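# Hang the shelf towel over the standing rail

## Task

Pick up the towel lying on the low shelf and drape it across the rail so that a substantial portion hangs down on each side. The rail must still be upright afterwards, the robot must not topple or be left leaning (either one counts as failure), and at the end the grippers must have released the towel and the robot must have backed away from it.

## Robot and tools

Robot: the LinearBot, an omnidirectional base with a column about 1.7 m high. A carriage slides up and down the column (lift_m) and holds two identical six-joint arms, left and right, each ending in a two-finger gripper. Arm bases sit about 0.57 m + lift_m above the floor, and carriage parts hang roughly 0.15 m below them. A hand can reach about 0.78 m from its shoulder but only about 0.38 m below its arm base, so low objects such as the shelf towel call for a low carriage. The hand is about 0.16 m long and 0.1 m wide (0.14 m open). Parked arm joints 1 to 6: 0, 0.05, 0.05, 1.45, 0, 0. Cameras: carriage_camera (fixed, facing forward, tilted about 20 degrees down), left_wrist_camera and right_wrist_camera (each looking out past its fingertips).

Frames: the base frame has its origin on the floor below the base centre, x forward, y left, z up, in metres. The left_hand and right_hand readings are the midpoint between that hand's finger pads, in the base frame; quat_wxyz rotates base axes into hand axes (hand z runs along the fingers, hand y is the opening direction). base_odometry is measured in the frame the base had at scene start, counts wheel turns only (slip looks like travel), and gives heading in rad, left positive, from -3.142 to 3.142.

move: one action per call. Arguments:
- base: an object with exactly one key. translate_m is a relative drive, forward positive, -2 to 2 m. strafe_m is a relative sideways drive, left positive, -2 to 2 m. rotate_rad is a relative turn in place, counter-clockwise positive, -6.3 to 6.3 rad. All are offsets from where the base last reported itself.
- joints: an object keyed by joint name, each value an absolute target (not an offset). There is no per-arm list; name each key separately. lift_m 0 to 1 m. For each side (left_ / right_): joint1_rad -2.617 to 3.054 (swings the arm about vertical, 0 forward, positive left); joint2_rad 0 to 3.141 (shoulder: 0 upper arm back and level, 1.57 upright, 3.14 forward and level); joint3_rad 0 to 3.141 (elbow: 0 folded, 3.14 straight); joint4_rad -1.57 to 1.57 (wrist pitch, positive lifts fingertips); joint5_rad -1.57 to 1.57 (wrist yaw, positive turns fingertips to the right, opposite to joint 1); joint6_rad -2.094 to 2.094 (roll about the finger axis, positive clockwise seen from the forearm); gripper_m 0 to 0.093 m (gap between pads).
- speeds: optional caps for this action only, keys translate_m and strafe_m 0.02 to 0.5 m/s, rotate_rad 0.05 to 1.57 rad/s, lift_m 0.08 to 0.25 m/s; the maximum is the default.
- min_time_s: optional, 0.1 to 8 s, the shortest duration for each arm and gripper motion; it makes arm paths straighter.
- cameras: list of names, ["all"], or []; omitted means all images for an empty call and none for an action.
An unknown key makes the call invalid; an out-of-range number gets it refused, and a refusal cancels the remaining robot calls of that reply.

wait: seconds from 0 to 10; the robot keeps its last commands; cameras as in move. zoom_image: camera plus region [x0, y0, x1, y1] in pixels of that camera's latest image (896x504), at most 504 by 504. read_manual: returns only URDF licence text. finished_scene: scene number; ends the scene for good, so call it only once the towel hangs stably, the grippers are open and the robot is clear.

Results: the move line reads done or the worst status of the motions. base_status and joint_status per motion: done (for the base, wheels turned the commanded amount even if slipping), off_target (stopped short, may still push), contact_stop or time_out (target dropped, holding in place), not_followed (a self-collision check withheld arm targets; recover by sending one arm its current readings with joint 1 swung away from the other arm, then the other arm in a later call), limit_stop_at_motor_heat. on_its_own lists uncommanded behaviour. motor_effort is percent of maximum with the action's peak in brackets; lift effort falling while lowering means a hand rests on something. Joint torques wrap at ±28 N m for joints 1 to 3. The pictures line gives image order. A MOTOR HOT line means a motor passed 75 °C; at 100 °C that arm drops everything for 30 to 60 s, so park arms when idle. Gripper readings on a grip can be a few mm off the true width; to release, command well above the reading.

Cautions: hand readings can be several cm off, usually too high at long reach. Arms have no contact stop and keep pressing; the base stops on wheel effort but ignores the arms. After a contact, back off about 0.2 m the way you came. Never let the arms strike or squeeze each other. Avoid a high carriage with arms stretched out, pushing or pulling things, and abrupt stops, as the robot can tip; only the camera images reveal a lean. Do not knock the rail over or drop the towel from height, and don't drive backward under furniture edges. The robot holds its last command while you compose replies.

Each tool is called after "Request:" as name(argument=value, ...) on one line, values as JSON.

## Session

Request:
move()

Scene clock: 0.00 s.
Joint torques (N m): no reading
base_odometry: x=+0.000 y=+0.000 heading=+0.000
base_status: not commanded
joint_positions: lift_m=+0.300 left_joint1_rad=+0.010 left_joint2_rad=+0.036 left_joint3_rad=+0.049 left_joint4_rad=+1.496 left_joint5_rad=-0.025 left_joint6_rad=+0.050 left_gripper_m=+0.09396 right_joint1_rad=-0.020 right_joint2_rad=+0.069 right_joint3_rad=+0.062 right_joint4_rad=+1.432 right_joint5_rad=+0.032 right_joint6_rad=+0.011 right_gripper_m=+0.09396
joint_status: not commanded
motor_effort: lift_m=+23 drive_wheels=+1
left_hand: x=+0.2366 y=+0.3073 z=+1.3226 quat_wxyz=(+0.999, -0.012, +0.031, +0.030) (m; base frame)
right_hand: x=+0.2586 y=-0.3092 z=+1.3243 quat_wxyz=(+0.997, +0.017, +0.073, -0.005) (m; base frame)
pictures: carriage_camera, left_wrist_camera, right_wrist_camera
camera_calibration:
left_wrist_camera: T_world_to_cam=[[0.0820471, -0.996628, -0.000441193, 0.286068], [0.764986, 0.0632609, -0.640933, 0.649205], [0.6388, 0.0522491, 0.767597, -1.06155], [0, 0, 0, 1]] pos_world=[0.158015, 0.299499, 1.23107]
right_wrist_camera: T_world_to_cam=[[0.0169666, -0.999624, 0.0215379, -0.332572], [0.726495, -0.00247492, -0.687167, 0.733304], [0.686962, 0.027306, 0.72618, -1.00425], [0, 0, 0, 1]] pos_world=[0.162783, -0.30321, 1.24033]

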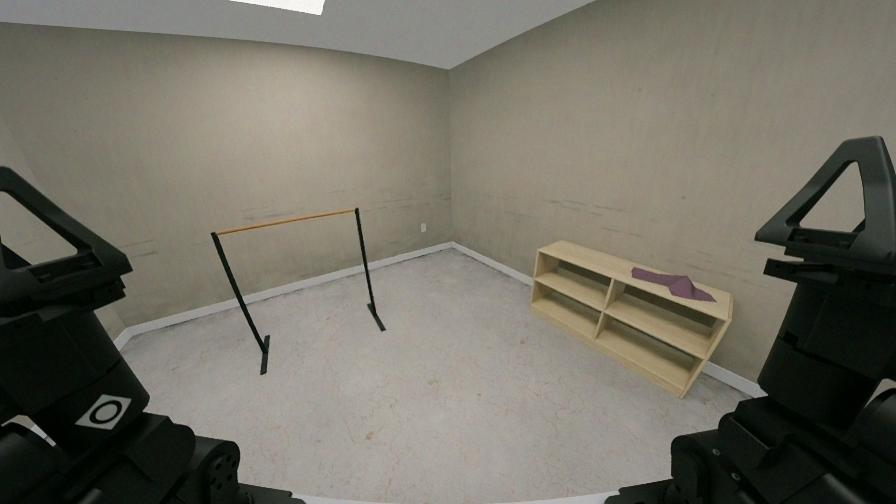

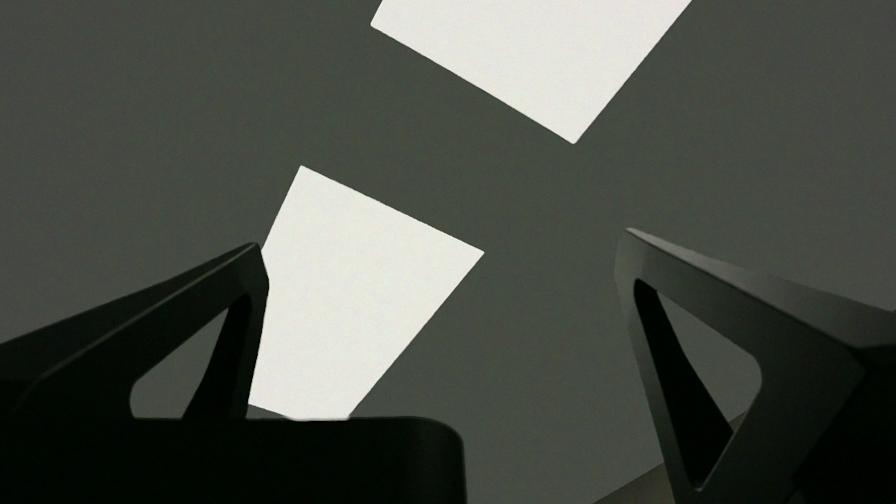

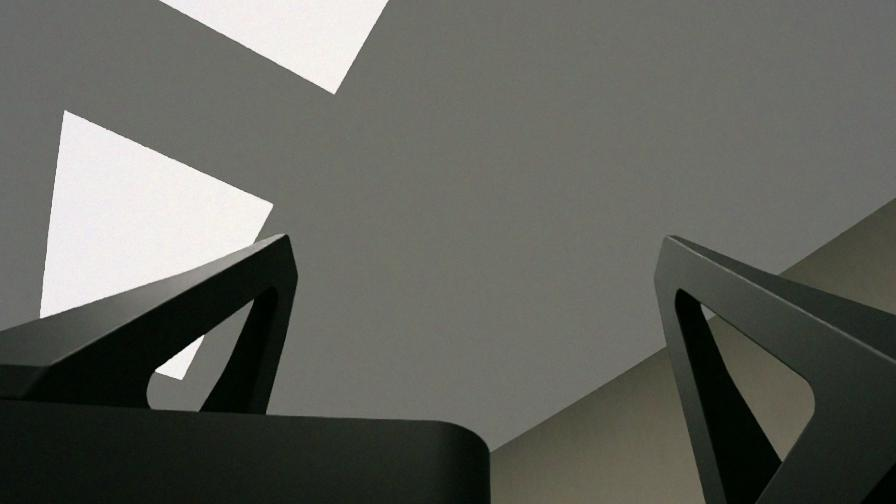

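Request:
zoom_image(camera="carriage_camera", region=[600, 240, 760, 330])

Scaled by 3.150 from the camera's 896x504 image, which has a finer 1280x720 frame.

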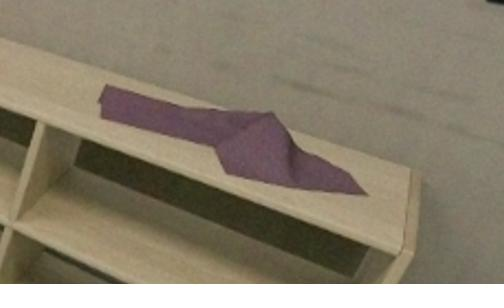

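Request:
move(base={"rotate_rad": -0.761}, joints={"lift_m": 0.4}, cameras=["carriage_camera"])

Scene clock: 37.13 s.
Joint torques (N m): left_arm=[-0.29 3.89 5.59 -0.32 0.05 -0.09] | right_arm=[-0.23 3.66 6.06 -0.1 0.05 0.06]
move: done
base_odometry: x=+0.000 y=+0.000 heading=-0.761
base_status: done
joint_positions: lift_m=+0.400 left_joint1_rad=+0.010 left_joint2_rad=+0.036 left_joint3_rad=+0.049 left_joint4_rad=+1.496 left_joint5_rad=-0.025 left_joint6_rad=+0.050 left_gripper_m=+0.09396 right_joint1_rad=-0.020 right_joint2_rad=+0.069 right_joint3_rad=+0.062 right_joint4_rad=+1.432 right_joint5_rad=+0.032 right_joint6_rad=+0.011 right_gripper_m=+0.09396
joint_status: all done
motor_effort: lift_m=+25(30) drive_wheels=+6(13)
left_hand: x=+0.2366 y=+0.3073 z=+1.4224 quat_wxyz=(+0.999, -0.012, +0.031, +0.030) (m; base frame)
right_hand: x=+0.2586 y=-0.3092 z=+1.4241 quat_wxyz=(+0.997, +0.017, +0.073, -0.005) (m; base frame)
pictures: carriage_camera
camera_calibration:
carriage_camera: T_world_to_cam=[[-0.00554303, -0.999684, -0.0245377, 0.0382522], [-0.377596, 0.0248139, -0.925638, 1.36101], [0.925954, 0.00413448, -0.377614, 0.389872], [0, 0, 0, 1]] pos_world=[0.15312, 0.00285626, 1.40796]

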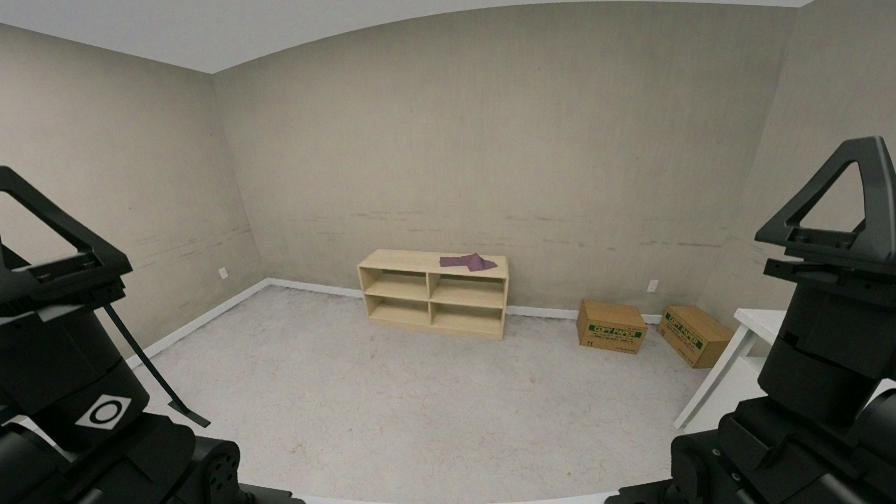

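Request:
zoom_image(camera="carriage_camera", region=[400, 230, 540, 310])

Request:
move(base={"translate_m": 0.93})

Request:
move(base={"rotate_rad": -0.2}, cameras=["carriage_camera"])

Scaled by 3.600 from the camera's 896x504 image, which has a finer 1280x720 frame.

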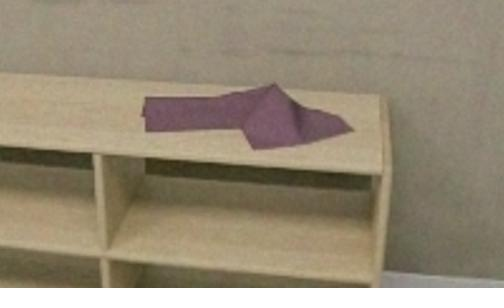

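Scene clock: 47.23 s.
Joint torques (N m): left_arm=[-0.28 3.88 5.45 -0.28 0.07 -0.09] | right_arm=[-0.25 3.75 5.97 -0.15 0.06 0.05]
move: done
base_odometry: x=+0.673 y=-0.642 heading=-0.762
base_status: done
joint_positions: lift_m=+0.400 left_joint1_rad=+0.010 left_joint2_rad=+0.036 left_joint3_rad=+0.049 left_joint4_rad=+1.495 left_joint5_rad=-0.025 left_joint6_rad=+0.050 left_gripper_m=+0.09396 right_joint1_rad=-0.020 right_joint2_rad=+0.069 right_joint3_rad=+0.062 right_joint4_rad=+1.431 right_joint5_rad=+0.032 right_joint6_rad=+0.011 right_gripper_m=+0.09396
joint_status: not commanded
motor_effort: lift_m=+25(25) drive_wheels=-7(19)
left_hand: x=+0.2367 y=+0.3073 z=+1.4224 quat_wxyz=(+0.999, -0.012, +0.032, +0.030) (m; base frame)
right_hand: x=+0.2589 y=-0.3092 z=+1.4240 quat_wxyz=(+0.997, +0.017, +0.073, -0.005) (m; base frame)
camera_calibration:
carriage_camera: T_world_to_cam=[[-0.00554303, -0.999684, -0.0245377, 0.0382522], [-0.377596, 0.0248139, -0.925638, 1.36101], [0.925954, 0.00413448, -0.377614, 0.389872], [0, 0, 0, 1]] pos_world=[0.15312, 0.00285626, 1.40796]
left_wrist_camera: T_world_to_cam=[[0.0820503, -0.996628, -0.000475218, 0.286148], [0.764755, 0.0632664, -0.641208, 0.713493], [0.639076, 0.0522479, 0.767367, -1.13796], [0, 0, 0, 1]] pos_world=[0.158115, 0.299499, 1.33086]
right_wrist_camera: T_world_to_cam=[[0.0169913, -0.999624, 0.0215188, -0.334803], [0.725717, -0.00247477, -0.687989, 0.802969], [0.687783, 0.0273063, 0.725402, -1.07596], [0, 0, 0, 1]] pos_world=[0.162985, -0.30331, 1.34014]

Scene clock: 48.53 s.
Joint torques (N m): left_arm=[-0.27 3.88 5.55 -0.3 0.06 -0.07] | right_arm=[-0.23 3.7 6.08 -0.08 0.07 0.07]
move: done
base_odometry: x=+0.673 y=-0.642 heading=-0.961
base_status: done
joint_positions: lift_m=+0.400 left_joint1_rad=+0.010 left_joint2_rad=+0.036 left_joint3_rad=+0.049 left_joint4_rad=+1.496 left_joint5_rad=-0.025 left_joint6_rad=+0.050 left_gripper_m=+0.09396 right_joint1_rad=-0.020 right_joint2_rad=+0.069 right_joint3_rad=+0.062 right_joint4_rad=+1.431 right_joint5_rad=+0.032 right_joint6_rad=+0.011 right_gripper_m=+0.09396
joint_status: not commanded
motor_effort: lift_m=+25(25) drive_wheels=+7(9)
left_hand: x=+0.2366 y=+0.3073 z=+1.4224 quat_wxyz=(+0.999, -0.012, +0.031, +0.030) (m; base frame)
right_hand: x=+0.2589 y=-0.3092 z=+1.4240 quat_wxyz=(+0.997, +0.017, +0.073, -0.005) (m; base frame)
pictures: carriage_camera
camera_calibration:
carriage_camera: T_world_to_cam=[[-0.00554303, -0.999684, -0.0245377, 0.0382522], [-0.377596, 0.0248139, -0.925638, 1.36101], [0.925954, 0.00413448, -0.377614, 0.389872], [0, 0, 0, 1]] pos_world=[0.15312, 0.00285626, 1.40796]

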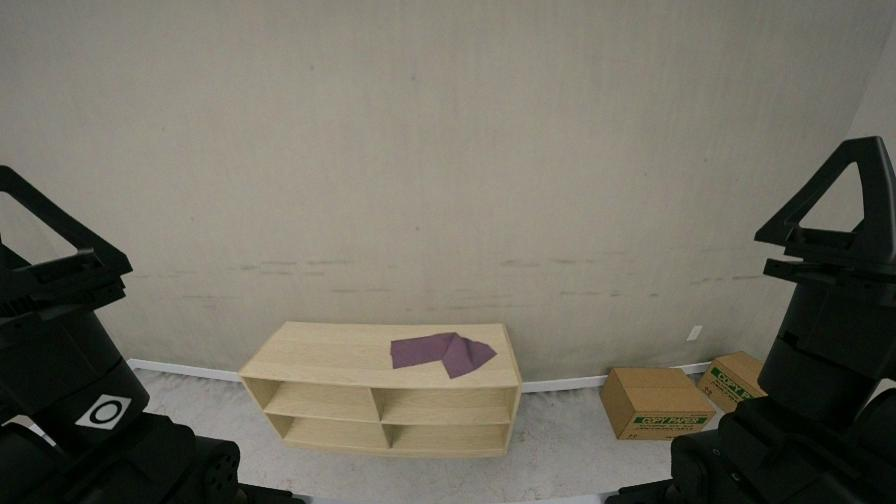

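Request:
zoom_image(camera="carriage_camera", region=[370, 310, 530, 400])

Scaled by 3.150 from the camera's 896x504 image, which has a finer 1280x720 frame.

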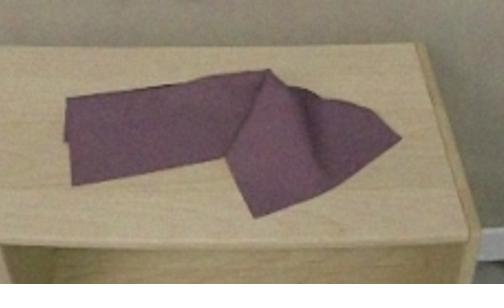

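Request:
move(base={"strafe_m": 0.42})

Request:
move(base={"rotate_rad": -0.018})

Request:
move(base={"translate_m": 0.3}, speeds={"translate_m": 0.25}, cameras=["carriage_camera"])

Scene clock: 81.53 s.
Joint torques (N m): left_arm=[-0.29 3.9 5.5 -0.32 0.03 -0.07] | right_arm=[-0.13 3.69 6.06 -0.1 0.03 0.06]
move: done
base_odometry: x=+1.018 y=-0.402 heading=-0.962
base_status: done
joint_positions: lift_m=+0.400 left_joint1_rad=+0.009 left_joint2_rad=+0.036 left_joint3_rad=+0.049 left_joint4_rad=+1.496 left_joint5_rad=-0.025 left_joint6_rad=+0.050 left_gripper_m=+0.09396 right_joint1_rad=-0.020 right_joint2_rad=+0.069 right_joint3_rad=+0.062 right_joint4_rad=+1.431 right_joint5_rad=+0.032 right_joint6_rad=+0.011 right_gripper_m=+0.09396
joint_status: not commanded
motor_effort: lift_m=+24(25) drive_wheels=-6(17)
left_hand: x=+0.2366 y=+0.3073 z=+1.4224 quat_wxyz=(+0.999, -0.012, +0.031, +0.030) (m; base frame)
right_hand: x=+0.2589 y=-0.3092 z=+1.4240 quat_wxyz=(+0.997, +0.017, +0.073, -0.006) (m; base frame)
camera_calibration:
carriage_camera: T_world_to_cam=[[-0.00554303, -0.999684, -0.0245377, 0.0382522], [-0.377596, 0.0248139, -0.925638, 1.36101], [0.925954, 0.00413448, -0.377614, 0.389872], [0, 0, 0, 1]] pos_world=[0.15312, 0.00285626, 1.40796]
left_wrist_camera: T_world_to_cam=[[0.0812708, -0.996692, -0.000450507, 0.286363], [0.76505, 0.0626723, -0.640914, 0.713305], [0.638822, 0.0517429, 0.767613, -1.13803], [0, 0, 0, 1]] pos_world=[0.158014, 0.299596, 1.33087]
right_wrist_camera: T_world_to_cam=[[0.0167086, -0.999629, 0.0215133, -0.33465], [0.725718, -0.00267612, -0.687987, 0.802905], [0.687789, 0.0271078, 0.725404, -1.07602], [0, 0, 0, 1]] pos_world=[0.162985, -0.303208, 1.34014]

Scene clock: 82.13 s.
Joint torques (N m): left_arm=[-0.24 3.88 5.49 -0.3 0.06 -0.1] | right_arm=[-0.17 3.63 6.04 -0.09 0.05 0.06]
move: done
base_odometry: x=+1.018 y=-0.402 heading=-0.979
base_status: done
joint_positions: lift_m=+0.400 left_joint1_rad=+0.009 left_joint2_rad=+0.036 left_joint3_rad=+0.049 left_joint4_rad=+1.496 left_joint5_rad=-0.025 left_joint6_rad=+0.050 left_gripper_m=+0.09396 right_joint1_rad=-0.020 right_joint2_rad=+0.069 right_joint3_rad=+0.062 right_joint4_rad=+1.430 right_joint5_rad=+0.033 right_joint6_rad=+0.011 right_gripper_m=+0.09396
joint_status: not commanded
motor_effort: lift_m=+25(25) drive_wheels=-6(7)
left_hand: x=+0.2366 y=+0.3073 z=+1.4224 quat_wxyz=(+0.999, -0.012, +0.031, +0.030) (m; base frame)
right_hand: x=+0.2590 y=-0.3093 z=+1.4240 quat_wxyz=(+0.997, +0.017, +0.074, -0.006) (m; base frame)
camera_calibration:
carriage_camera: T_world_to_cam=[[-0.00554303, -0.999684, -0.0245377, 0.0382522], [-0.377596, 0.0248139, -0.925638, 1.36101], [0.925954, 0.00413448, -0.377614, 0.389872], [0, 0, 0, 1]] pos_world=[0.15312, 0.00285626, 1.40796]
left_wrist_camera: T_world_to_cam=[[0.0812708, -0.996692, -0.000450507, 0.286363], [0.76505, 0.0626723, -0.640914, 0.713305], [0.638822, 0.0517429, 0.767613, -1.13803], [0, 0, 0, 1]] pos_world=[0.158014, 0.299596, 1.33087]
right_wrist_camera: T_world_to_cam=[[0.0166525, -0.999638, 0.0211512, -0.33426], [0.725472, -0.00247725, -0.688247, 0.803425], [0.68805, 0.0268057, 0.725168, -1.07591], [0, 0, 0, 1]] pos_world=[0.162986, -0.303308, 1.34024]

Scene clock: 84.63 s.
Joint torques (N m): left_arm=[-0.2 3.89 5.45 -0.33 0.04 -0.07] | right_arm=[-0.21 3.74 6.08 -0.06 0.05 0.06]
move: done
base_odometry: x=+1.185 y=-0.651 heading=-0.979
base_status: done
joint_positions: lift_m=+0.400 left_joint1_rad=+0.009 left_joint2_rad=+0.036 left_joint3_rad=+0.049 left_joint4_rad=+1.496 left_joint5_rad=-0.025 left_joint6_rad=+0.050 left_gripper_m=+0.09396 right_joint1_rad=-0.020 right_joint2_rad=+0.069 right_joint3_rad=+0.062 right_joint4_rad=+1.431 right_joint5_rad=+0.033 right_joint6_rad=+0.011 right_gripper_m=+0.09396
joint_status: not commanded
motor_effort: lift_m=+25(25) drive_wheels=-4(11)
left_hand: x=+0.2365 y=+0.3073 z=+1.4224 quat_wxyz=(+0.999, -0.012, +0.031, +0.030) (m; base frame)
right_hand: x=+0.2589 y=-0.3093 z=+1.4240 quat_wxyz=(+0.997, +0.017, +0.073, -0.006) (m; base frame)
pictures: carriage_camera
camera_calibration:
carriage_camera: T_world_to_cam=[[-0.00554303, -0.999684, -0.0245377, 0.0382522], [-0.377596, 0.0248139, -0.925638, 1.36101], [0.925954, 0.00413448, -0.377614, 0.389872], [0, 0, 0, 1]] pos_world=[0.15312, 0.00285626, 1.40796]

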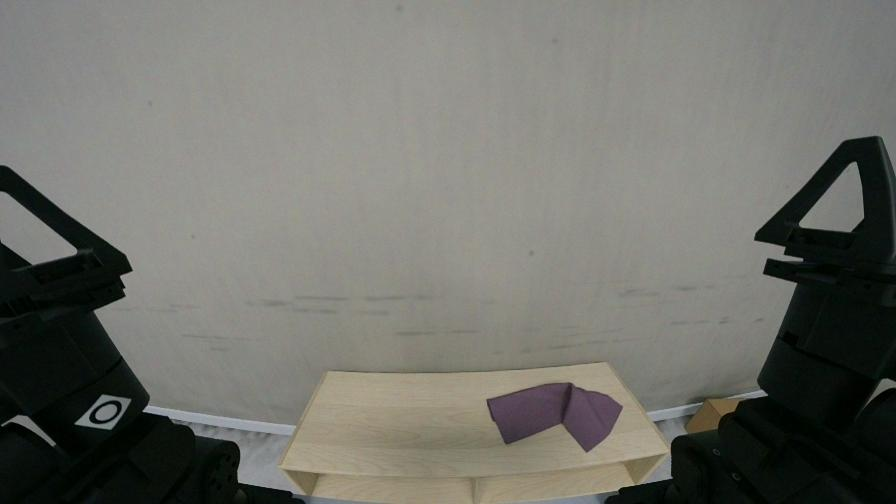

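Request:
zoom_image(camera="carriage_camera", region=[470, 370, 640, 466])

Scaled by 2.965 from the camera's 896x504 image, which has a finer 1280x720 frame.

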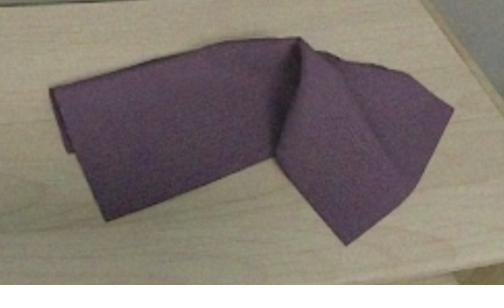

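Request:
move(joints={"right_joint1_rad": 0.35, "right_joint2_rad": 2.8, "right_joint3_rad": 1.565, "right_joint4_rad": -0.345, "right_joint5_rad": 0, "right_joint6_rad": -1.437, "right_gripper_m": 0.055}, min_time_s=3, cameras=["carriage_camera", "right_wrist_camera"])

Scene clock: 111.57 s.
Joint torques (N m): left_arm=[-0.31 3.85 5.48 -0.29 0.05 -0.07] | right_arm=[0.39 -11.54 4.75 0.09 -0.11 -0.11]
move: done
base_odometry: x=+1.185 y=-0.651 heading=-0.979
base_status: not commanded
joint_positions: lift_m=+0.400 left_joint1_rad=+0.009 left_joint2_rad=+0.036 left_joint3_rad=+0.049 left_joint4_rad=+1.496 left_joint5_rad=-0.025 left_joint6_rad=+0.050 left_gripper_m=+0.09396 right_joint1_rad=+0.344 right_joint2_rad=+2.776 right_joint3_rad=+1.553 right_joint4_rad=-0.327 right_joint5_rad=+0.009 right_joint6_rad=-1.420 right_gripper_m=+0.05514
joint_status: all done
motor_effort: lift_m=+24(25) drive_wheels=-3(5)
left_hand: x=+0.2365 y=+0.3073 z=+1.4224 quat_wxyz=(+0.999, -0.012, +0.031, +0.030) (m; base frame)
right_hand: x=+0.6084 y=-0.1655 z=+0.7429 quat_wxyz=(+0.006, -0.772, +0.635, -0.009) (m; base frame)
pictures: carriage_camera, right_wrist_camera
camera_calibration:
carriage_camera: T_world_to_cam=[[-0.00554303, -0.999684, -0.0245377, 0.0382522], [-0.377596, 0.0248139, -0.925638, 1.36101], [0.925954, 0.00413448, -0.377614, 0.389872], [0, 0, 0, 1]] pos_world=[0.15312, 0.00285626, 1.40796]
right_wrist_camera: T_world_to_cam=[[0.984662, 0.170288, -0.0379717, -0.533315], [0.160592, -0.799552, 0.578729, -0.648003], [0.0681901, -0.575951, -0.814636, 0.595067], [0, 0, 0, 1]] pos_world=[0.588622, -0.0845657, 0.83953]

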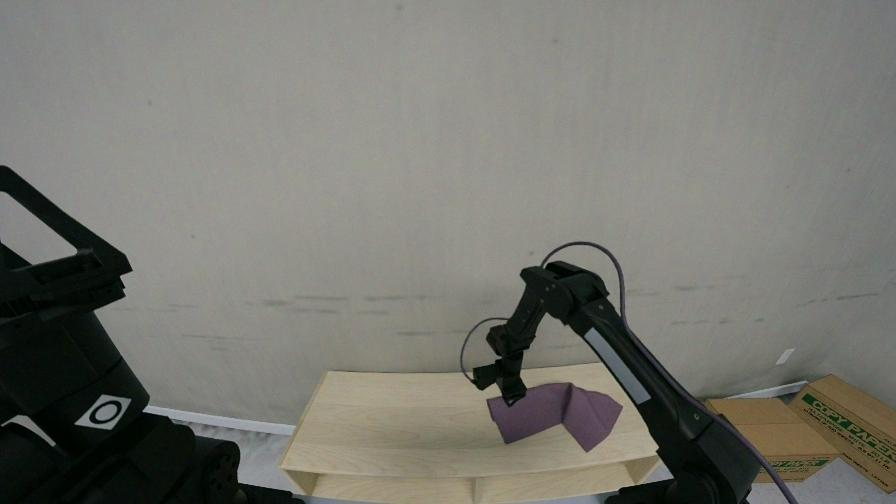

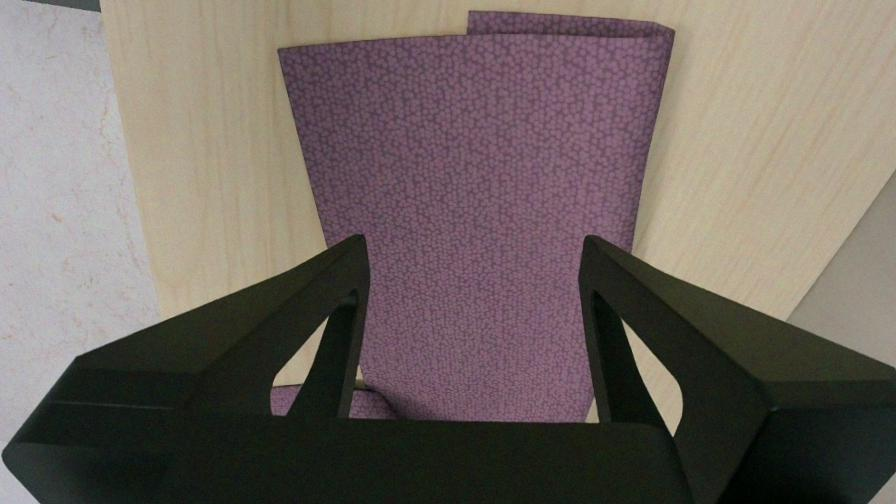

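Request:
move(joints={"right_joint1_rad": 0.379, "right_joint2_rad": 2.8, "right_joint3_rad": 1.575, "right_joint4_rad": -0.35, "right_joint5_rad": 0, "right_joint6_rad": -1.408, "lift_m": 0.305}, speeds={"lift_m": 0.1}, cameras=["right_wrist_camera"])

Scene clock: 125.93 s.
Joint torques (N m): left_arm=[-0.29 3.95 5.55 -0.32 0.05 -0.08] | right_arm=[-0.21 -12.21 4.79 0.1 -0.1 0.19]
move: done
base_odometry: x=+1.185 y=-0.651 heading=-0.979
base_status: not commanded
joint_positions: lift_m=+0.305 left_joint1_rad=+0.009 left_joint2_rad=+0.036 left_joint3_rad=+0.049 left_joint4_rad=+1.496 left_joint5_rad=-0.025 left_joint6_rad=+0.050 left_gripper_m=+0.09396 right_joint1_rad=+0.379 right_joint2_rad=+2.782 right_joint3_rad=+1.563 right_joint4_rad=-0.337 right_joint5_rad=+0.007 right_joint6_rad=-1.421 right_gripper_m=+0.05514
joint_status: all done
motor_effort: lift_m=+20(20) drive_wheels=-4(5)
left_hand: x=+0.2365 y=+0.3073 z=+1.3280 quat_wxyz=(+0.999, -0.012, +0.031, +0.030) (m; base frame)
right_hand: x=+0.6038 y=-0.1518 z=+0.6479 quat_wxyz=(+0.005, -0.783, +0.622, -0.007) (m; base frame)
pictures: right_wrist_camera
camera_calibration:
right_wrist_camera: T_world_to_cam=[[0.977796, 0.205147, -0.0427844, -0.522167], [0.191739, -0.793407, 0.577704, -0.598484], [0.084569, -0.57308, -0.815124, 0.516779], [0, 0, 0, 1]] pos_world=[0.581622, -0.0715643, 0.744645]

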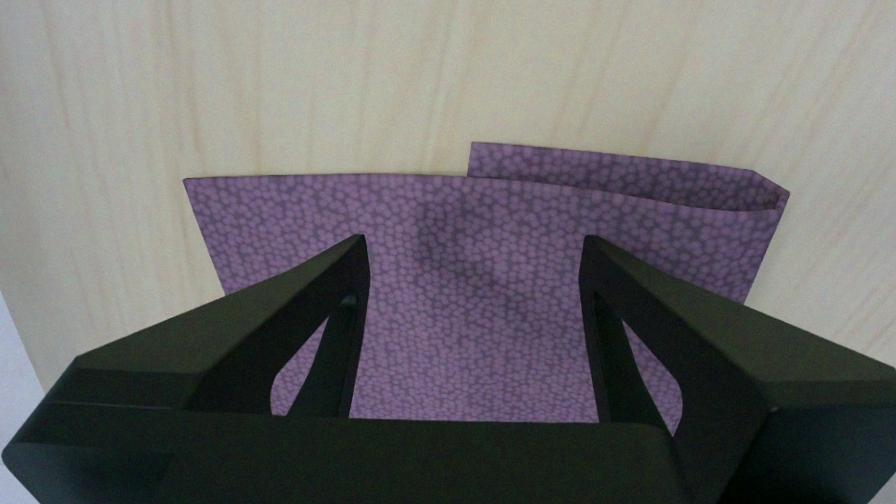

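Request:
move(joints={"lift_m": 0.282}, speeds={"lift_m": 0.08}, cameras=["right_wrist_camera"])

Scene clock: 132.23 s.
Joint torques (N m): left_arm=[-0.27 3.9 5.45 -0.32 0.05 -0.1] | right_arm=[-0.17 -10.8 3.75 0.48 -0.07 0.2]
move: done
base_odometry: x=+1.185 y=-0.651 heading=-0.979
base_status: not commanded
joint_positions: lift_m=+0.283 left_joint1_rad=+0.009 left_joint2_rad=+0.036 left_joint3_rad=+0.049 left_joint4_rad=+1.496 left_joint5_rad=-0.025 left_joint6_rad=+0.050 left_gripper_m=+0.09396 right_joint1_rad=+0.379 right_joint2_rad=+2.766 right_joint3_rad=+1.575 right_joint4_rad=-0.375 right_joint5_rad=+0.007 right_joint6_rad=-1.421 right_gripper_m=+0.05511
joint_status: all done
motor_effort: lift_m=+17(18) drive_wheels=+4(5)
left_hand: x=+0.2365 y=+0.3073 z=+1.3053 quat_wxyz=(+0.999, -0.012, +0.031, +0.030) (m; base frame)
right_hand: x=+0.6056 y=-0.1511 z=+0.6330 quat_wxyz=(+0.001, -0.783, +0.622, -0.004) (m; base frame)
pictures: right_wrist_camera
camera_calibration:
right_wrist_camera: T_world_to_cam=[[0.977447, 0.204634, -0.0521792, -0.51863], [0.196593, -0.791466, 0.578734, -0.592997], [0.0771309, -0.57594, -0.813845, 0.508113], [0, 0, 0, 1]] pos_world=[0.584321, -0.0705645, 0.729651]

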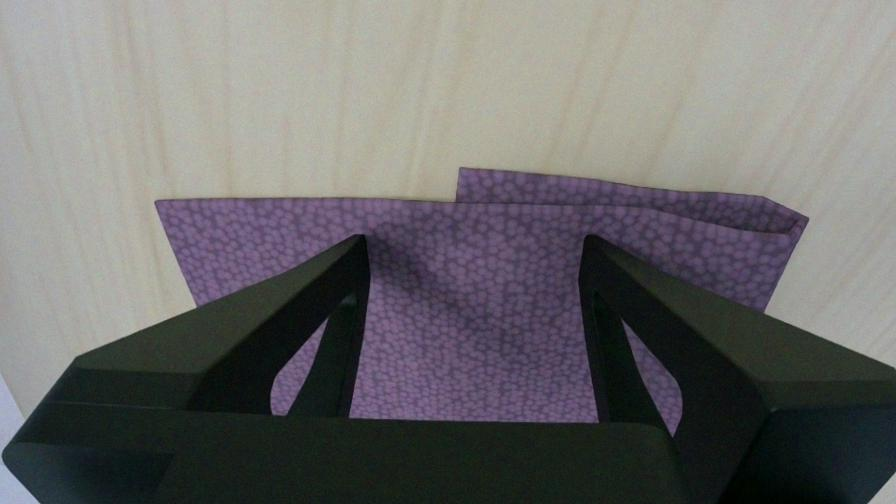

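Request:
move(joints={"lift_m": 0.275, "right_gripper_m": 0.0}, speeds={"lift_m": 0.08}, min_time_s=1.5, cameras=["right_wrist_camera"])

Scene clock: 138.90 s.
Joint torques (N m): left_arm=[-0.29 3.9 5.49 -0.3 0.06 -0.08] | right_arm=[-0.18 -9.47 3.32 0.39 -0.15 0.21]
move: done
base_odometry: x=+1.185 y=-0.651 heading=-0.979
base_status: not commanded
joint_positions: lift_m=+0.276 left_joint1_rad=+0.009 left_joint2_rad=+0.036 left_joint3_rad=+0.049 left_joint4_rad=+1.496 left_joint5_rad=-0.025 left_joint6_rad=+0.050 left_gripper_m=+0.09396 right_joint1_rad=+0.379 right_joint2_rad=+2.750 right_joint3_rad=+1.584 right_joint4_rad=-0.358 right_joint5_rad=+0.012 right_joint6_rad=-1.421 right_gripper_m=+0.00395
joint_status: all done
motor_effort: lift_m=+17(18) drive_wheels=+4(5)
left_hand: x=+0.2365 y=+0.3073 z=+1.2984 quat_wxyz=(+0.999, -0.012, +0.031, +0.030) (m; base frame)
right_hand: x=+0.6183 y=-0.1471 z=+0.6338 quat_wxyz=(+0.017, -0.783, +0.622, -0.017) (m; base frame)
pictures: right_wrist_camera
camera_calibration:
right_wrist_camera: T_world_to_cam=[[0.97883, 0.204362, -0.0113401, -0.558613], [0.173128, -0.797129, 0.578457, -0.578921], [0.109175, -0.568174, -0.815634, 0.492554], [0, 0, 0, 1]] pos_world=[0.593239, -0.0674591, 0.73029]

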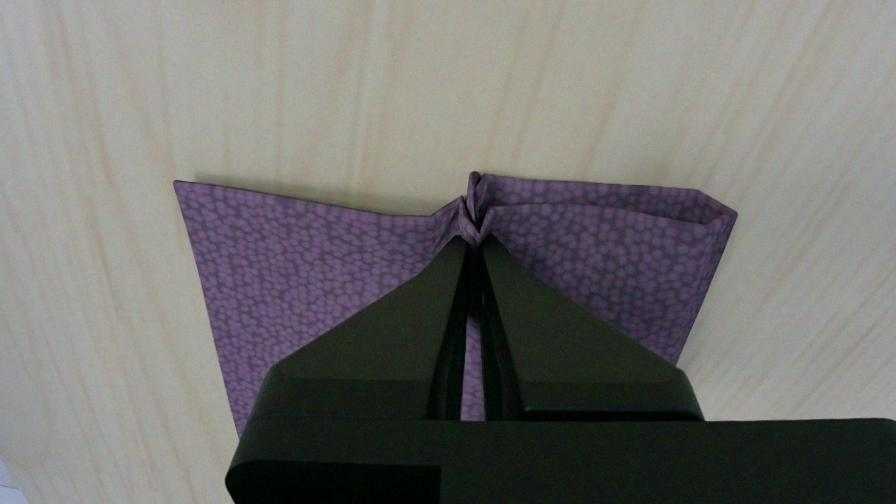

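Request:
move(joints={"lift_m": 0.85}, speeds={"lift_m": 0.15}, cameras=["carriage_camera", "right_wrist_camera"])

Scene clock: 145.53 s.
Joint torques (N m): left_arm=[-0.25 3.89 5.59 -0.31 0.05 -0.08] | right_arm=[-0.24 -11.84 3.59 0.29 -0.08 0.2]
move: done
base_odometry: x=+1.185 y=-0.651 heading=-0.979
base_status: not commanded
joint_positions: lift_m=+0.850 left_joint1_rad=+0.009 left_joint2_rad=+0.036 left_joint3_rad=+0.049 left_joint4_rad=+1.496 left_joint5_rad=-0.025 left_joint6_rad=+0.050 left_gripper_m=+0.09396 right_joint1_rad=+0.379 right_joint2_rad=+2.779 right_joint3_rad=+1.578 right_joint4_rad=-0.353 right_joint5_rad=+0.006 right_joint6_rad=-1.421 right_gripper_m=+0.00351
joint_status: all done
motor_effort: lift_m=+25(29) drive_wheels=+4(5)
left_hand: x=+0.2365 y=+0.3073 z=+1.8724 quat_wxyz=(+0.999, -0.012, +0.031, +0.030) (m; base frame)
right_hand: x=+0.6073 y=-0.1502 z=+1.1953 quat_wxyz=(+0.006, -0.783, +0.622, -0.007) (m; base frame)
pictures: carriage_camera, right_wrist_camera
camera_calibration:
carriage_camera: T_world_to_cam=[[-0.00554303, -0.999684, -0.0245377, 0.0492942], [-0.377596, 0.0248139, -0.925638, 1.77755], [0.925954, 0.00413448, -0.377614, 0.559798], [0, 0, 0, 1]] pos_world=[0.15312, 0.00285626, 1.85796]
right_wrist_camera: T_world_to_cam=[[0.978005, 0.204497, -0.0410818, -0.504825], [0.190357, -0.794545, 0.576596, -0.912178], [0.0852709, -0.571733, -0.815996, 0.964382], [0, 0, 0, 1]] pos_world=[0.585127, -0.0701615, 1.29215]

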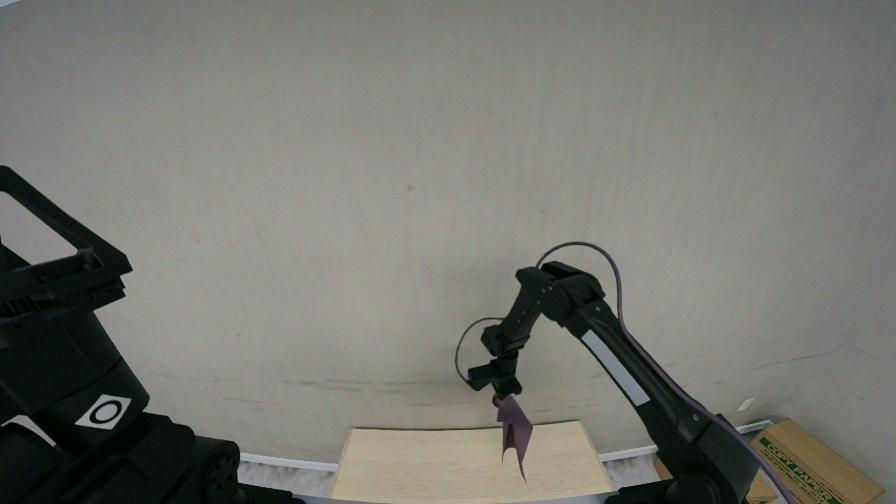

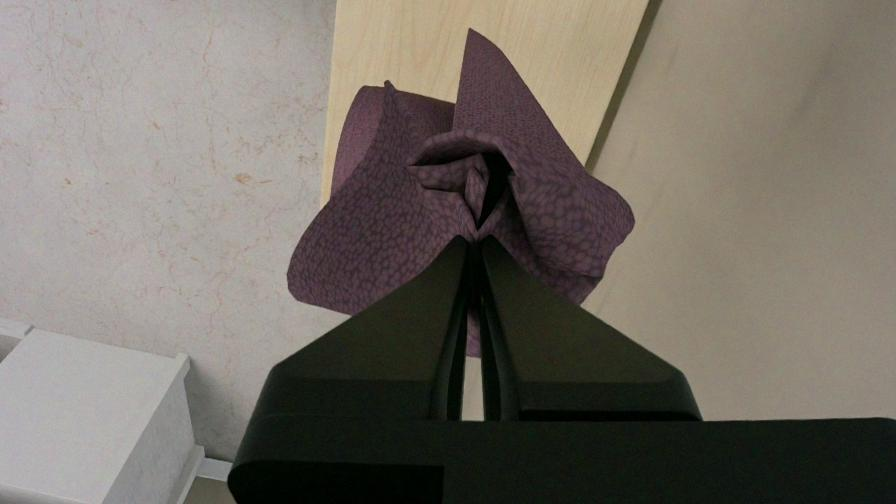

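Request:
zoom_image(camera="carriage_camera", region=[430, 340, 600, 504])

Scaled by 2.965 from the camera's 896x504 image, which has a finer 1280x720 frame.

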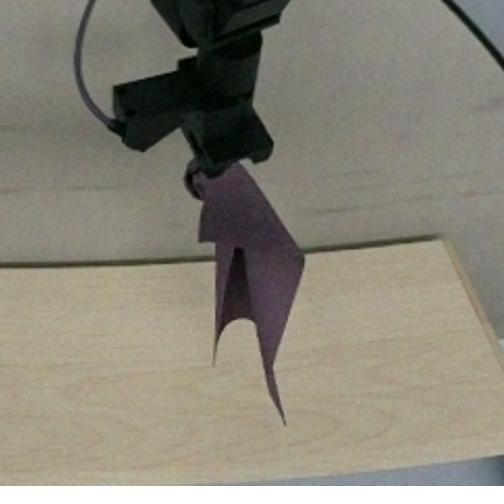

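Request:
move(base={"translate_m": -0.45}, speeds={"translate_m": 0.3})

Request:
move(base={"rotate_rad": 1.522}, joints={"lift_m": 0.65}, speeds={"rotate_rad": 0.8, "lift_m": 0.15}, cameras=["carriage_camera"])

Scene clock: 165.00 s.
Joint torques (N m): left_arm=[-0.24 3.88 5.39 -0.28 0.05 -0.09] | right_arm=[-0.23 -11.96 3.73 0.28 -0.06 0.19]
move: done
base_odometry: x=+0.934 y=-0.278 heading=-0.979
base_status: done
joint_positions: lift_m=+0.850 left_joint1_rad=+0.009 left_joint2_rad=+0.036 left_joint3_rad=+0.049 left_joint4_rad=+1.495 left_joint5_rad=-0.025 left_joint6_rad=+0.050 left_gripper_m=+0.09396 right_joint1_rad=+0.379 right_joint2_rad=+2.779 right_joint3_rad=+1.578 right_joint4_rad=-0.351 right_joint5_rad=+0.002 right_joint6_rad=-1.421 right_gripper_m=+0.00351
joint_status: not commanded
motor_effort: lift_m=+25(25) drive_wheels=+0(12)
left_hand: x=+0.2367 y=+0.3073 z=+1.8724 quat_wxyz=(+0.999, -0.012, +0.032, +0.030) (m; base frame)
right_hand: x=+0.6073 y=-0.1495 z=+1.1953 quat_wxyz=(+0.007, -0.783, +0.622, -0.006) (m; base frame)
camera_calibration:
carriage_camera: T_world_to_cam=[[-0.00554303, -0.999684, -0.0245377, 0.0492942], [-0.377596, 0.0248139, -0.925638, 1.77755], [0.925954, 0.00413448, -0.377614, 0.559798], [0, 0, 0, 1]] pos_world=[0.15312, 0.00285626, 1.85796]
left_wrist_camera: T_world_to_cam=[[0.081268, -0.996692, -0.000479235, 0.286609], [0.76482, 0.0626699, -0.641189, 1.00217], [0.639098, 0.0517416, 0.767383, -1.48316], [0, 0, 0, 1]] pos_world=[0.158114, 0.299596, 1.78086]
right_wrist_camera: T_world_to_cam=[[0.977909, 0.205075, -0.0404853, -0.505472], [0.190762, -0.796343, 0.573975, -0.908942], [0.0854676, -0.569018, -0.817872, 0.967295], [0, 0, 0, 1]] pos_world=[0.585024, -0.0697617, 1.29237]

Scene clock: 168.20 s.
Joint torques (N m): left_arm=[-0.27 3.88 5.5 -0.29 0.04 -0.07] | right_arm=[-0.21 -12.46 3.47 0.24 -0.05 0.2]
move: done
base_odometry: x=+0.935 y=-0.278 heading=+0.543
base_status: done
joint_positions: lift_m=+0.650 left_joint1_rad=+0.009 left_joint2_rad=+0.036 left_joint3_rad=+0.049 left_joint4_rad=+1.495 left_joint5_rad=-0.025 left_joint6_rad=+0.050 left_gripper_m=+0.09397 right_joint1_rad=+0.378 right_joint2_rad=+2.786 right_joint3_rad=+1.578 right_joint4_rad=-0.350 right_joint5_rad=+0.002 right_joint6_rad=-1.421 right_gripper_m=+0.00351
joint_status: all done
motor_effort: lift_m=+20(20) drive_wheels=+7(14)
left_hand: x=+0.2369 y=+0.3073 z=+1.6730 quat_wxyz=(+0.999, -0.012, +0.032, +0.030) (m; base frame)
right_hand: x=+0.6056 y=-0.1505 z=+0.9934 quat_wxyz=(+0.005, -0.783, +0.622, -0.004) (m; base frame)
pictures: carriage_camera
camera_calibration:
carriage_camera: T_world_to_cam=[[-0.00554303, -0.999684, -0.0245377, 0.0443989], [-0.377596, 0.0248139, -0.925638, 1.59288], [0.925954, 0.00413448, -0.377614, 0.484464], [0, 0, 0, 1]] pos_world=[0.15312, 0.00285626, 1.65846]

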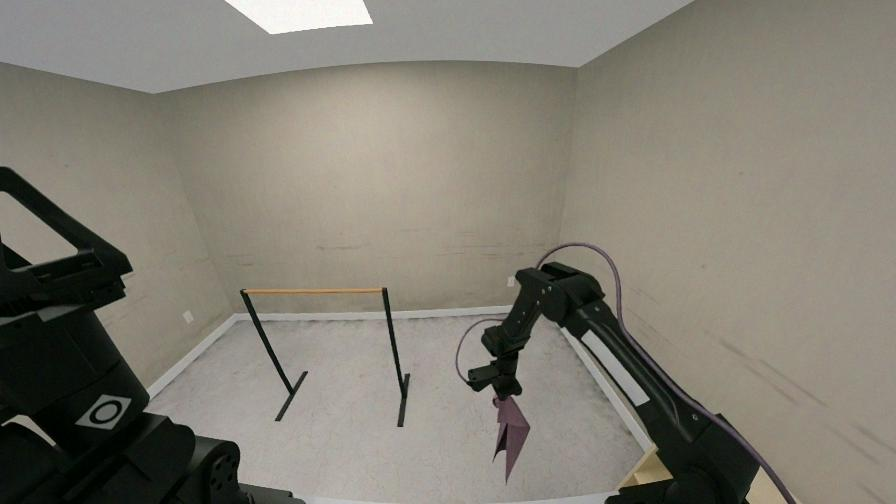

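Request:
move(base={"strafe_m": 0.91}, joints={"right_joint1_rad": 0.25, "right_joint2_rad": 2.7, "right_joint3_rad": 2.06, "right_joint4_rad": -0.25, "right_joint5_rad": 0, "right_joint6_rad": 0}, speeds={"strafe_m": 0.3}, min_time_s=3, cameras=["carriage_camera", "right_wrist_camera"])

Scene clock: 175.33 s.
Joint torques (N m): left_arm=[-0.34 3.85 5.59 -0.28 0.05 -0.07] | right_arm=[-0.5 -21.38 8.61 1.51 0.04 0.21]
move: done
base_odometry: x=+0.463 y=+0.501 heading=+0.544
base_status: done
joint_positions: lift_m=+0.650 left_joint1_rad=+0.009 left_joint2_rad=+0.036 left_joint3_rad=+0.049 left_joint4_rad=+1.495 left_joint5_rad=-0.025 left_joint6_rad=+0.050 left_gripper_m=+0.09397 right_joint1_rad=+0.254 right_joint2_rad=+2.751 right_joint3_rad=+2.038 right_joint4_rad=-0.262 right_joint5_rad=+0.002 right_joint6_rad=-0.015 right_gripper_m=+0.00351
joint_status: all done
motor_effort: lift_m=+20(20) drive_wheels=-6(17)
left_hand: x=+0.2369 y=+0.3073 z=+1.6730 quat_wxyz=(+0.999, -0.012, +0.032, +0.030) (m; base frame)
right_hand: x=+0.8274 y=-0.1456 z=+1.1370 quat_wxyz=(+0.291, -0.128, +0.947, +0.034) (m; base frame)
pictures: carriage_camera, right_wrist_camera
camera_calibration:
carriage_camera: T_world_to_cam=[[-0.00554303, -0.999684, -0.0245377, 0.0443989], [-0.377596, 0.0248139, -0.925638, 1.59288], [0.925954, 0.00413448, -0.377614, 0.484464], [0, 0, 0, 1]] pos_world=[0.15312, 0.00285626, 1.65846]
right_wrist_camera: T_world_to_cam=[[0.276391, -0.959701, -0.0508221, -0.301276], [-0.960585, -0.277508, 0.0162829, 0.74784], [-0.0297302, 0.0443185, -0.998575, 1.29315], [0, 0, 0, 1]] pos_world=[0.840079, -0.138913, 1.26382]

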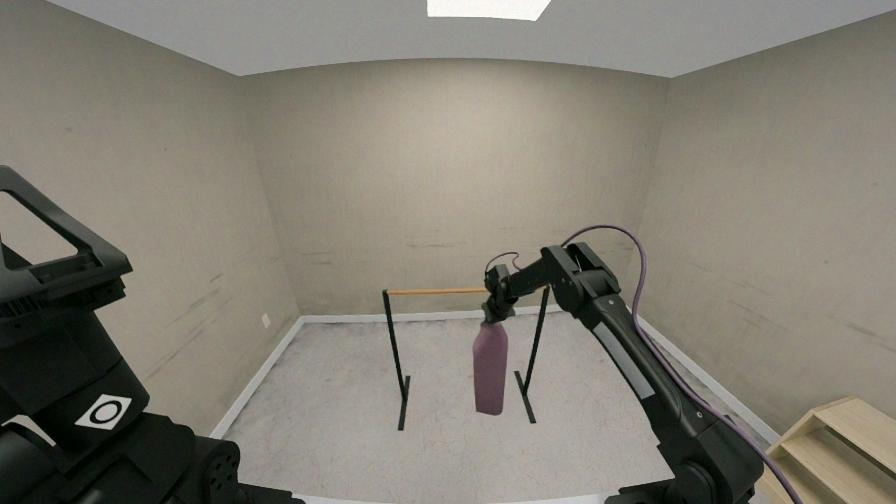

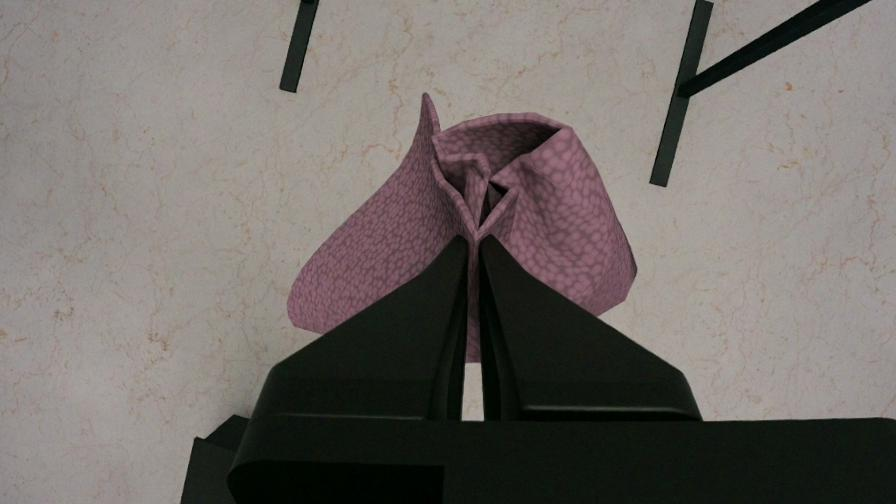

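Request:
zoom_image(camera="carriage_camera", region=[370, 270, 570, 440])

Scaled by 2.520 from the camera's 896x504 image, which has a finer 1280x720 frame.

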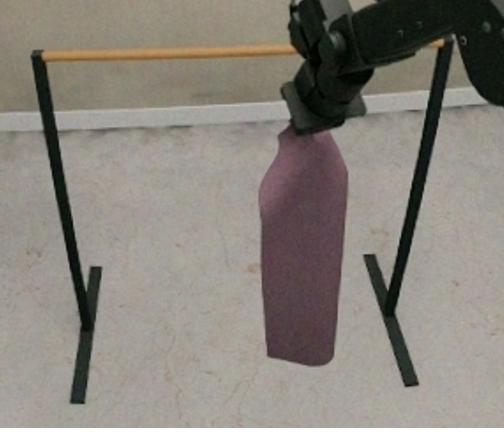

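Request:
move(base={"translate_m": 0.62}, speeds={"translate_m": 0.12}, cameras=["carriage_camera", "right_wrist_camera"])

Scene clock: 197.37 s.
Joint torques (N m): left_arm=[-0.31 3.95 5.57 -0.3 0.04 -0.07] | right_arm=[-0.39 -21.18 8.88 1.49 0.08 0.21]
move: done
MOTOR HOT: joint 2 (shoulder) of the right arm reports 76 °C; the controller stops that arm at 100 °C. To cool a motor, set the load down, stop pushing, or move to a pose that needs little force.
base_odometry: x=+0.994 y=+0.822 heading=+0.545
base_status: done
joint_positions: lift_m=+0.650 left_joint1_rad=+0.009 left_joint2_rad=+0.036 left_joint3_rad=+0.049 left_joint4_rad=+1.495 left_joint5_rad=-0.025 left_joint6_rad=+0.050 left_gripper_m=+0.09397 right_joint1_rad=+0.254 right_joint2_rad=+2.750 right_joint3_rad=+2.038 right_joint4_rad=-0.261 right_joint5_rad=+0.002 right_joint6_rad=-0.015 right_gripper_m=+0.00351
joint_status: not commanded
motor_effort: lift_m=+20(20) drive_wheels=-5(10)
left_hand: x=+0.2367 y=+0.3073 z=+1.6730 quat_wxyz=(+0.999, -0.012, +0.032, +0.030) (m; base frame)
right_hand: x=+0.8279 y=-0.1454 z=+1.1379 quat_wxyz=(+0.293, -0.128, +0.947, +0.034) (m; base frame)
pictures: carriage_camera, right_wrist_camera
camera_calibration:
carriage_camera: T_world_to_cam=[[-0.00554303, -0.999684, -0.0245377, 0.0443989], [-0.377596, 0.0248139, -0.925638, 1.59288], [0.925954, 0.00413448, -0.377614, 0.484464], [0, 0, 0, 1]] pos_world=[0.15312, 0.00285626, 1.65846]
right_wrist_camera: T_world_to_cam=[[0.276481, -0.95965, -0.0512838, -0.300799], [-0.960633, -0.277489, 0.013548, 0.751606], [-0.027232, 0.0455192, -0.998592, 1.29217], [0, 0, 0, 1]] pos_world=[0.840372, -0.138917, 1.26474]

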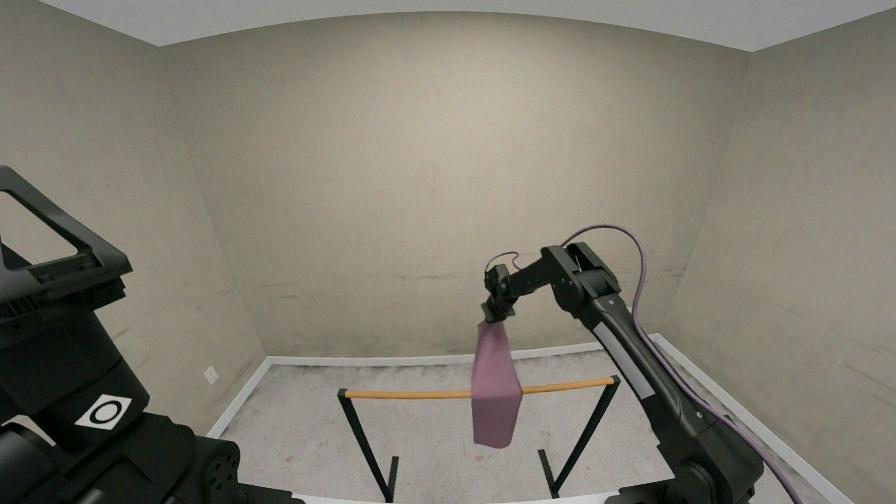

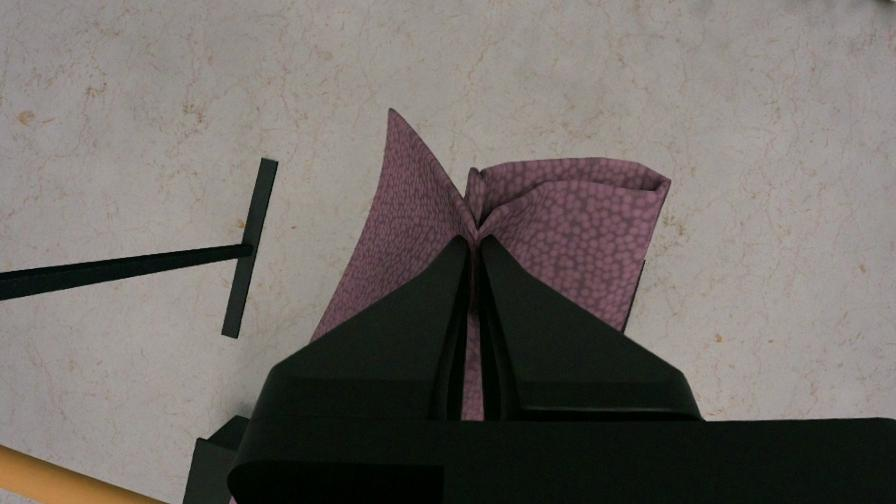

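Request:
move(joints={"lift_m": 0.42}, speeds={"lift_m": 0.12}, cameras=["carriage_camera", "right_wrist_camera"])

Scene clock: 202.70 s.
Joint torques (N m): left_arm=[-0.28 3.95 5.42 -0.3 0.05 -0.08] | right_arm=[-0.61 -20.07 8.23 1.5 0.05 0.22]
move: done
MOTOR HOT: still on. Joint 2 (shoulder) of the right arm reports 77 °C.
base_odometry: x=+0.994 y=+0.822 heading=+0.545
base_status: not commanded
joint_positions: lift_m=+0.420 left_joint1_rad=+0.009 left_joint2_rad=+0.036 left_joint3_rad=+0.049 left_joint4_rad=+1.495 left_joint5_rad=-0.025 left_joint6_rad=+0.050 left_gripper_m=+0.09397 right_joint1_rad=+0.254 right_joint2_rad=+2.737 right_joint3_rad=+2.045 right_joint4_rad=-0.259 right_joint5_rad=+0.002 right_joint6_rad=-0.014 right_gripper_m=+0.00351
joint_status: all done
motor_effort: lift_m=+20(20) drive_wheels=-4(5)
left_hand: x=+0.2367 y=+0.3073 z=+1.4430 quat_wxyz=(+0.999, -0.012, +0.032, +0.030) (m; base frame)
right_hand: x=+0.8330 y=-0.1441 z=+0.9187 quat_wxyz=(+0.303, -0.127, +0.944, +0.036) (m; base frame)
pictures: carriage_camera, right_wrist_camera
camera_calibration:
carriage_camera: T_world_to_cam=[[-0.00554303, -0.999684, -0.0245377, 0.0387577], [-0.377596, 0.0248139, -0.925638, 1.38008], [0.925954, 0.00413448, -0.377614, 0.39765], [0, 0, 0, 1]] pos_world=[0.15312, 0.00285626, 1.42856]
right_wrist_camera: T_world_to_cam=[[0.2772, -0.959461, -0.0509328, -0.313059], [-0.960792, -0.277148, -0.00821269, 0.779914], [-0.00623617, 0.0512124, -0.998668, 1.0568], [0, 0, 0, 1]] pos_world=[0.842706, -0.138337, 1.04585]

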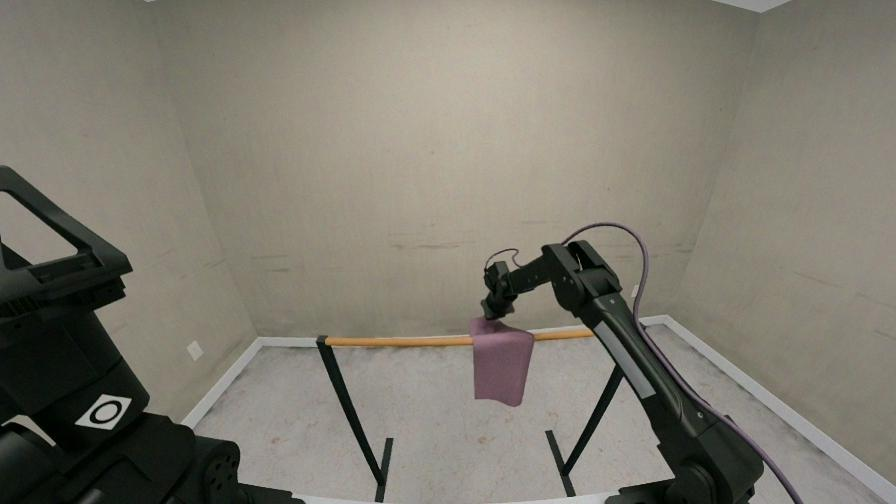

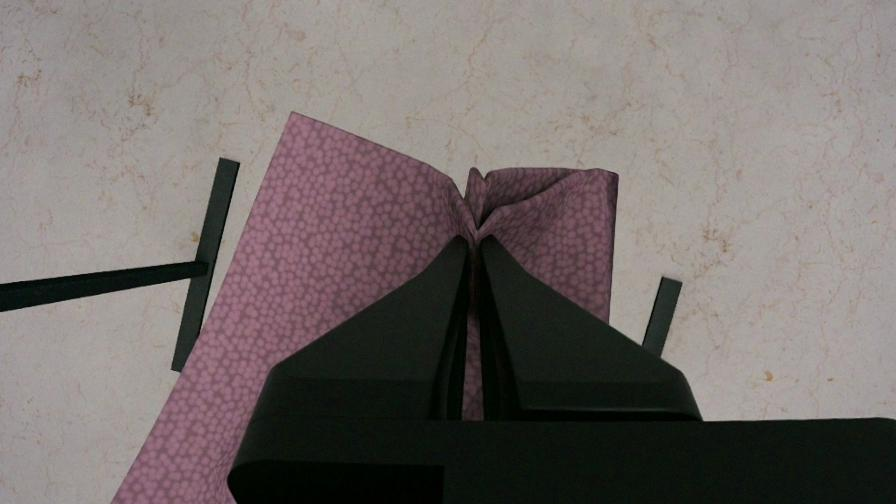

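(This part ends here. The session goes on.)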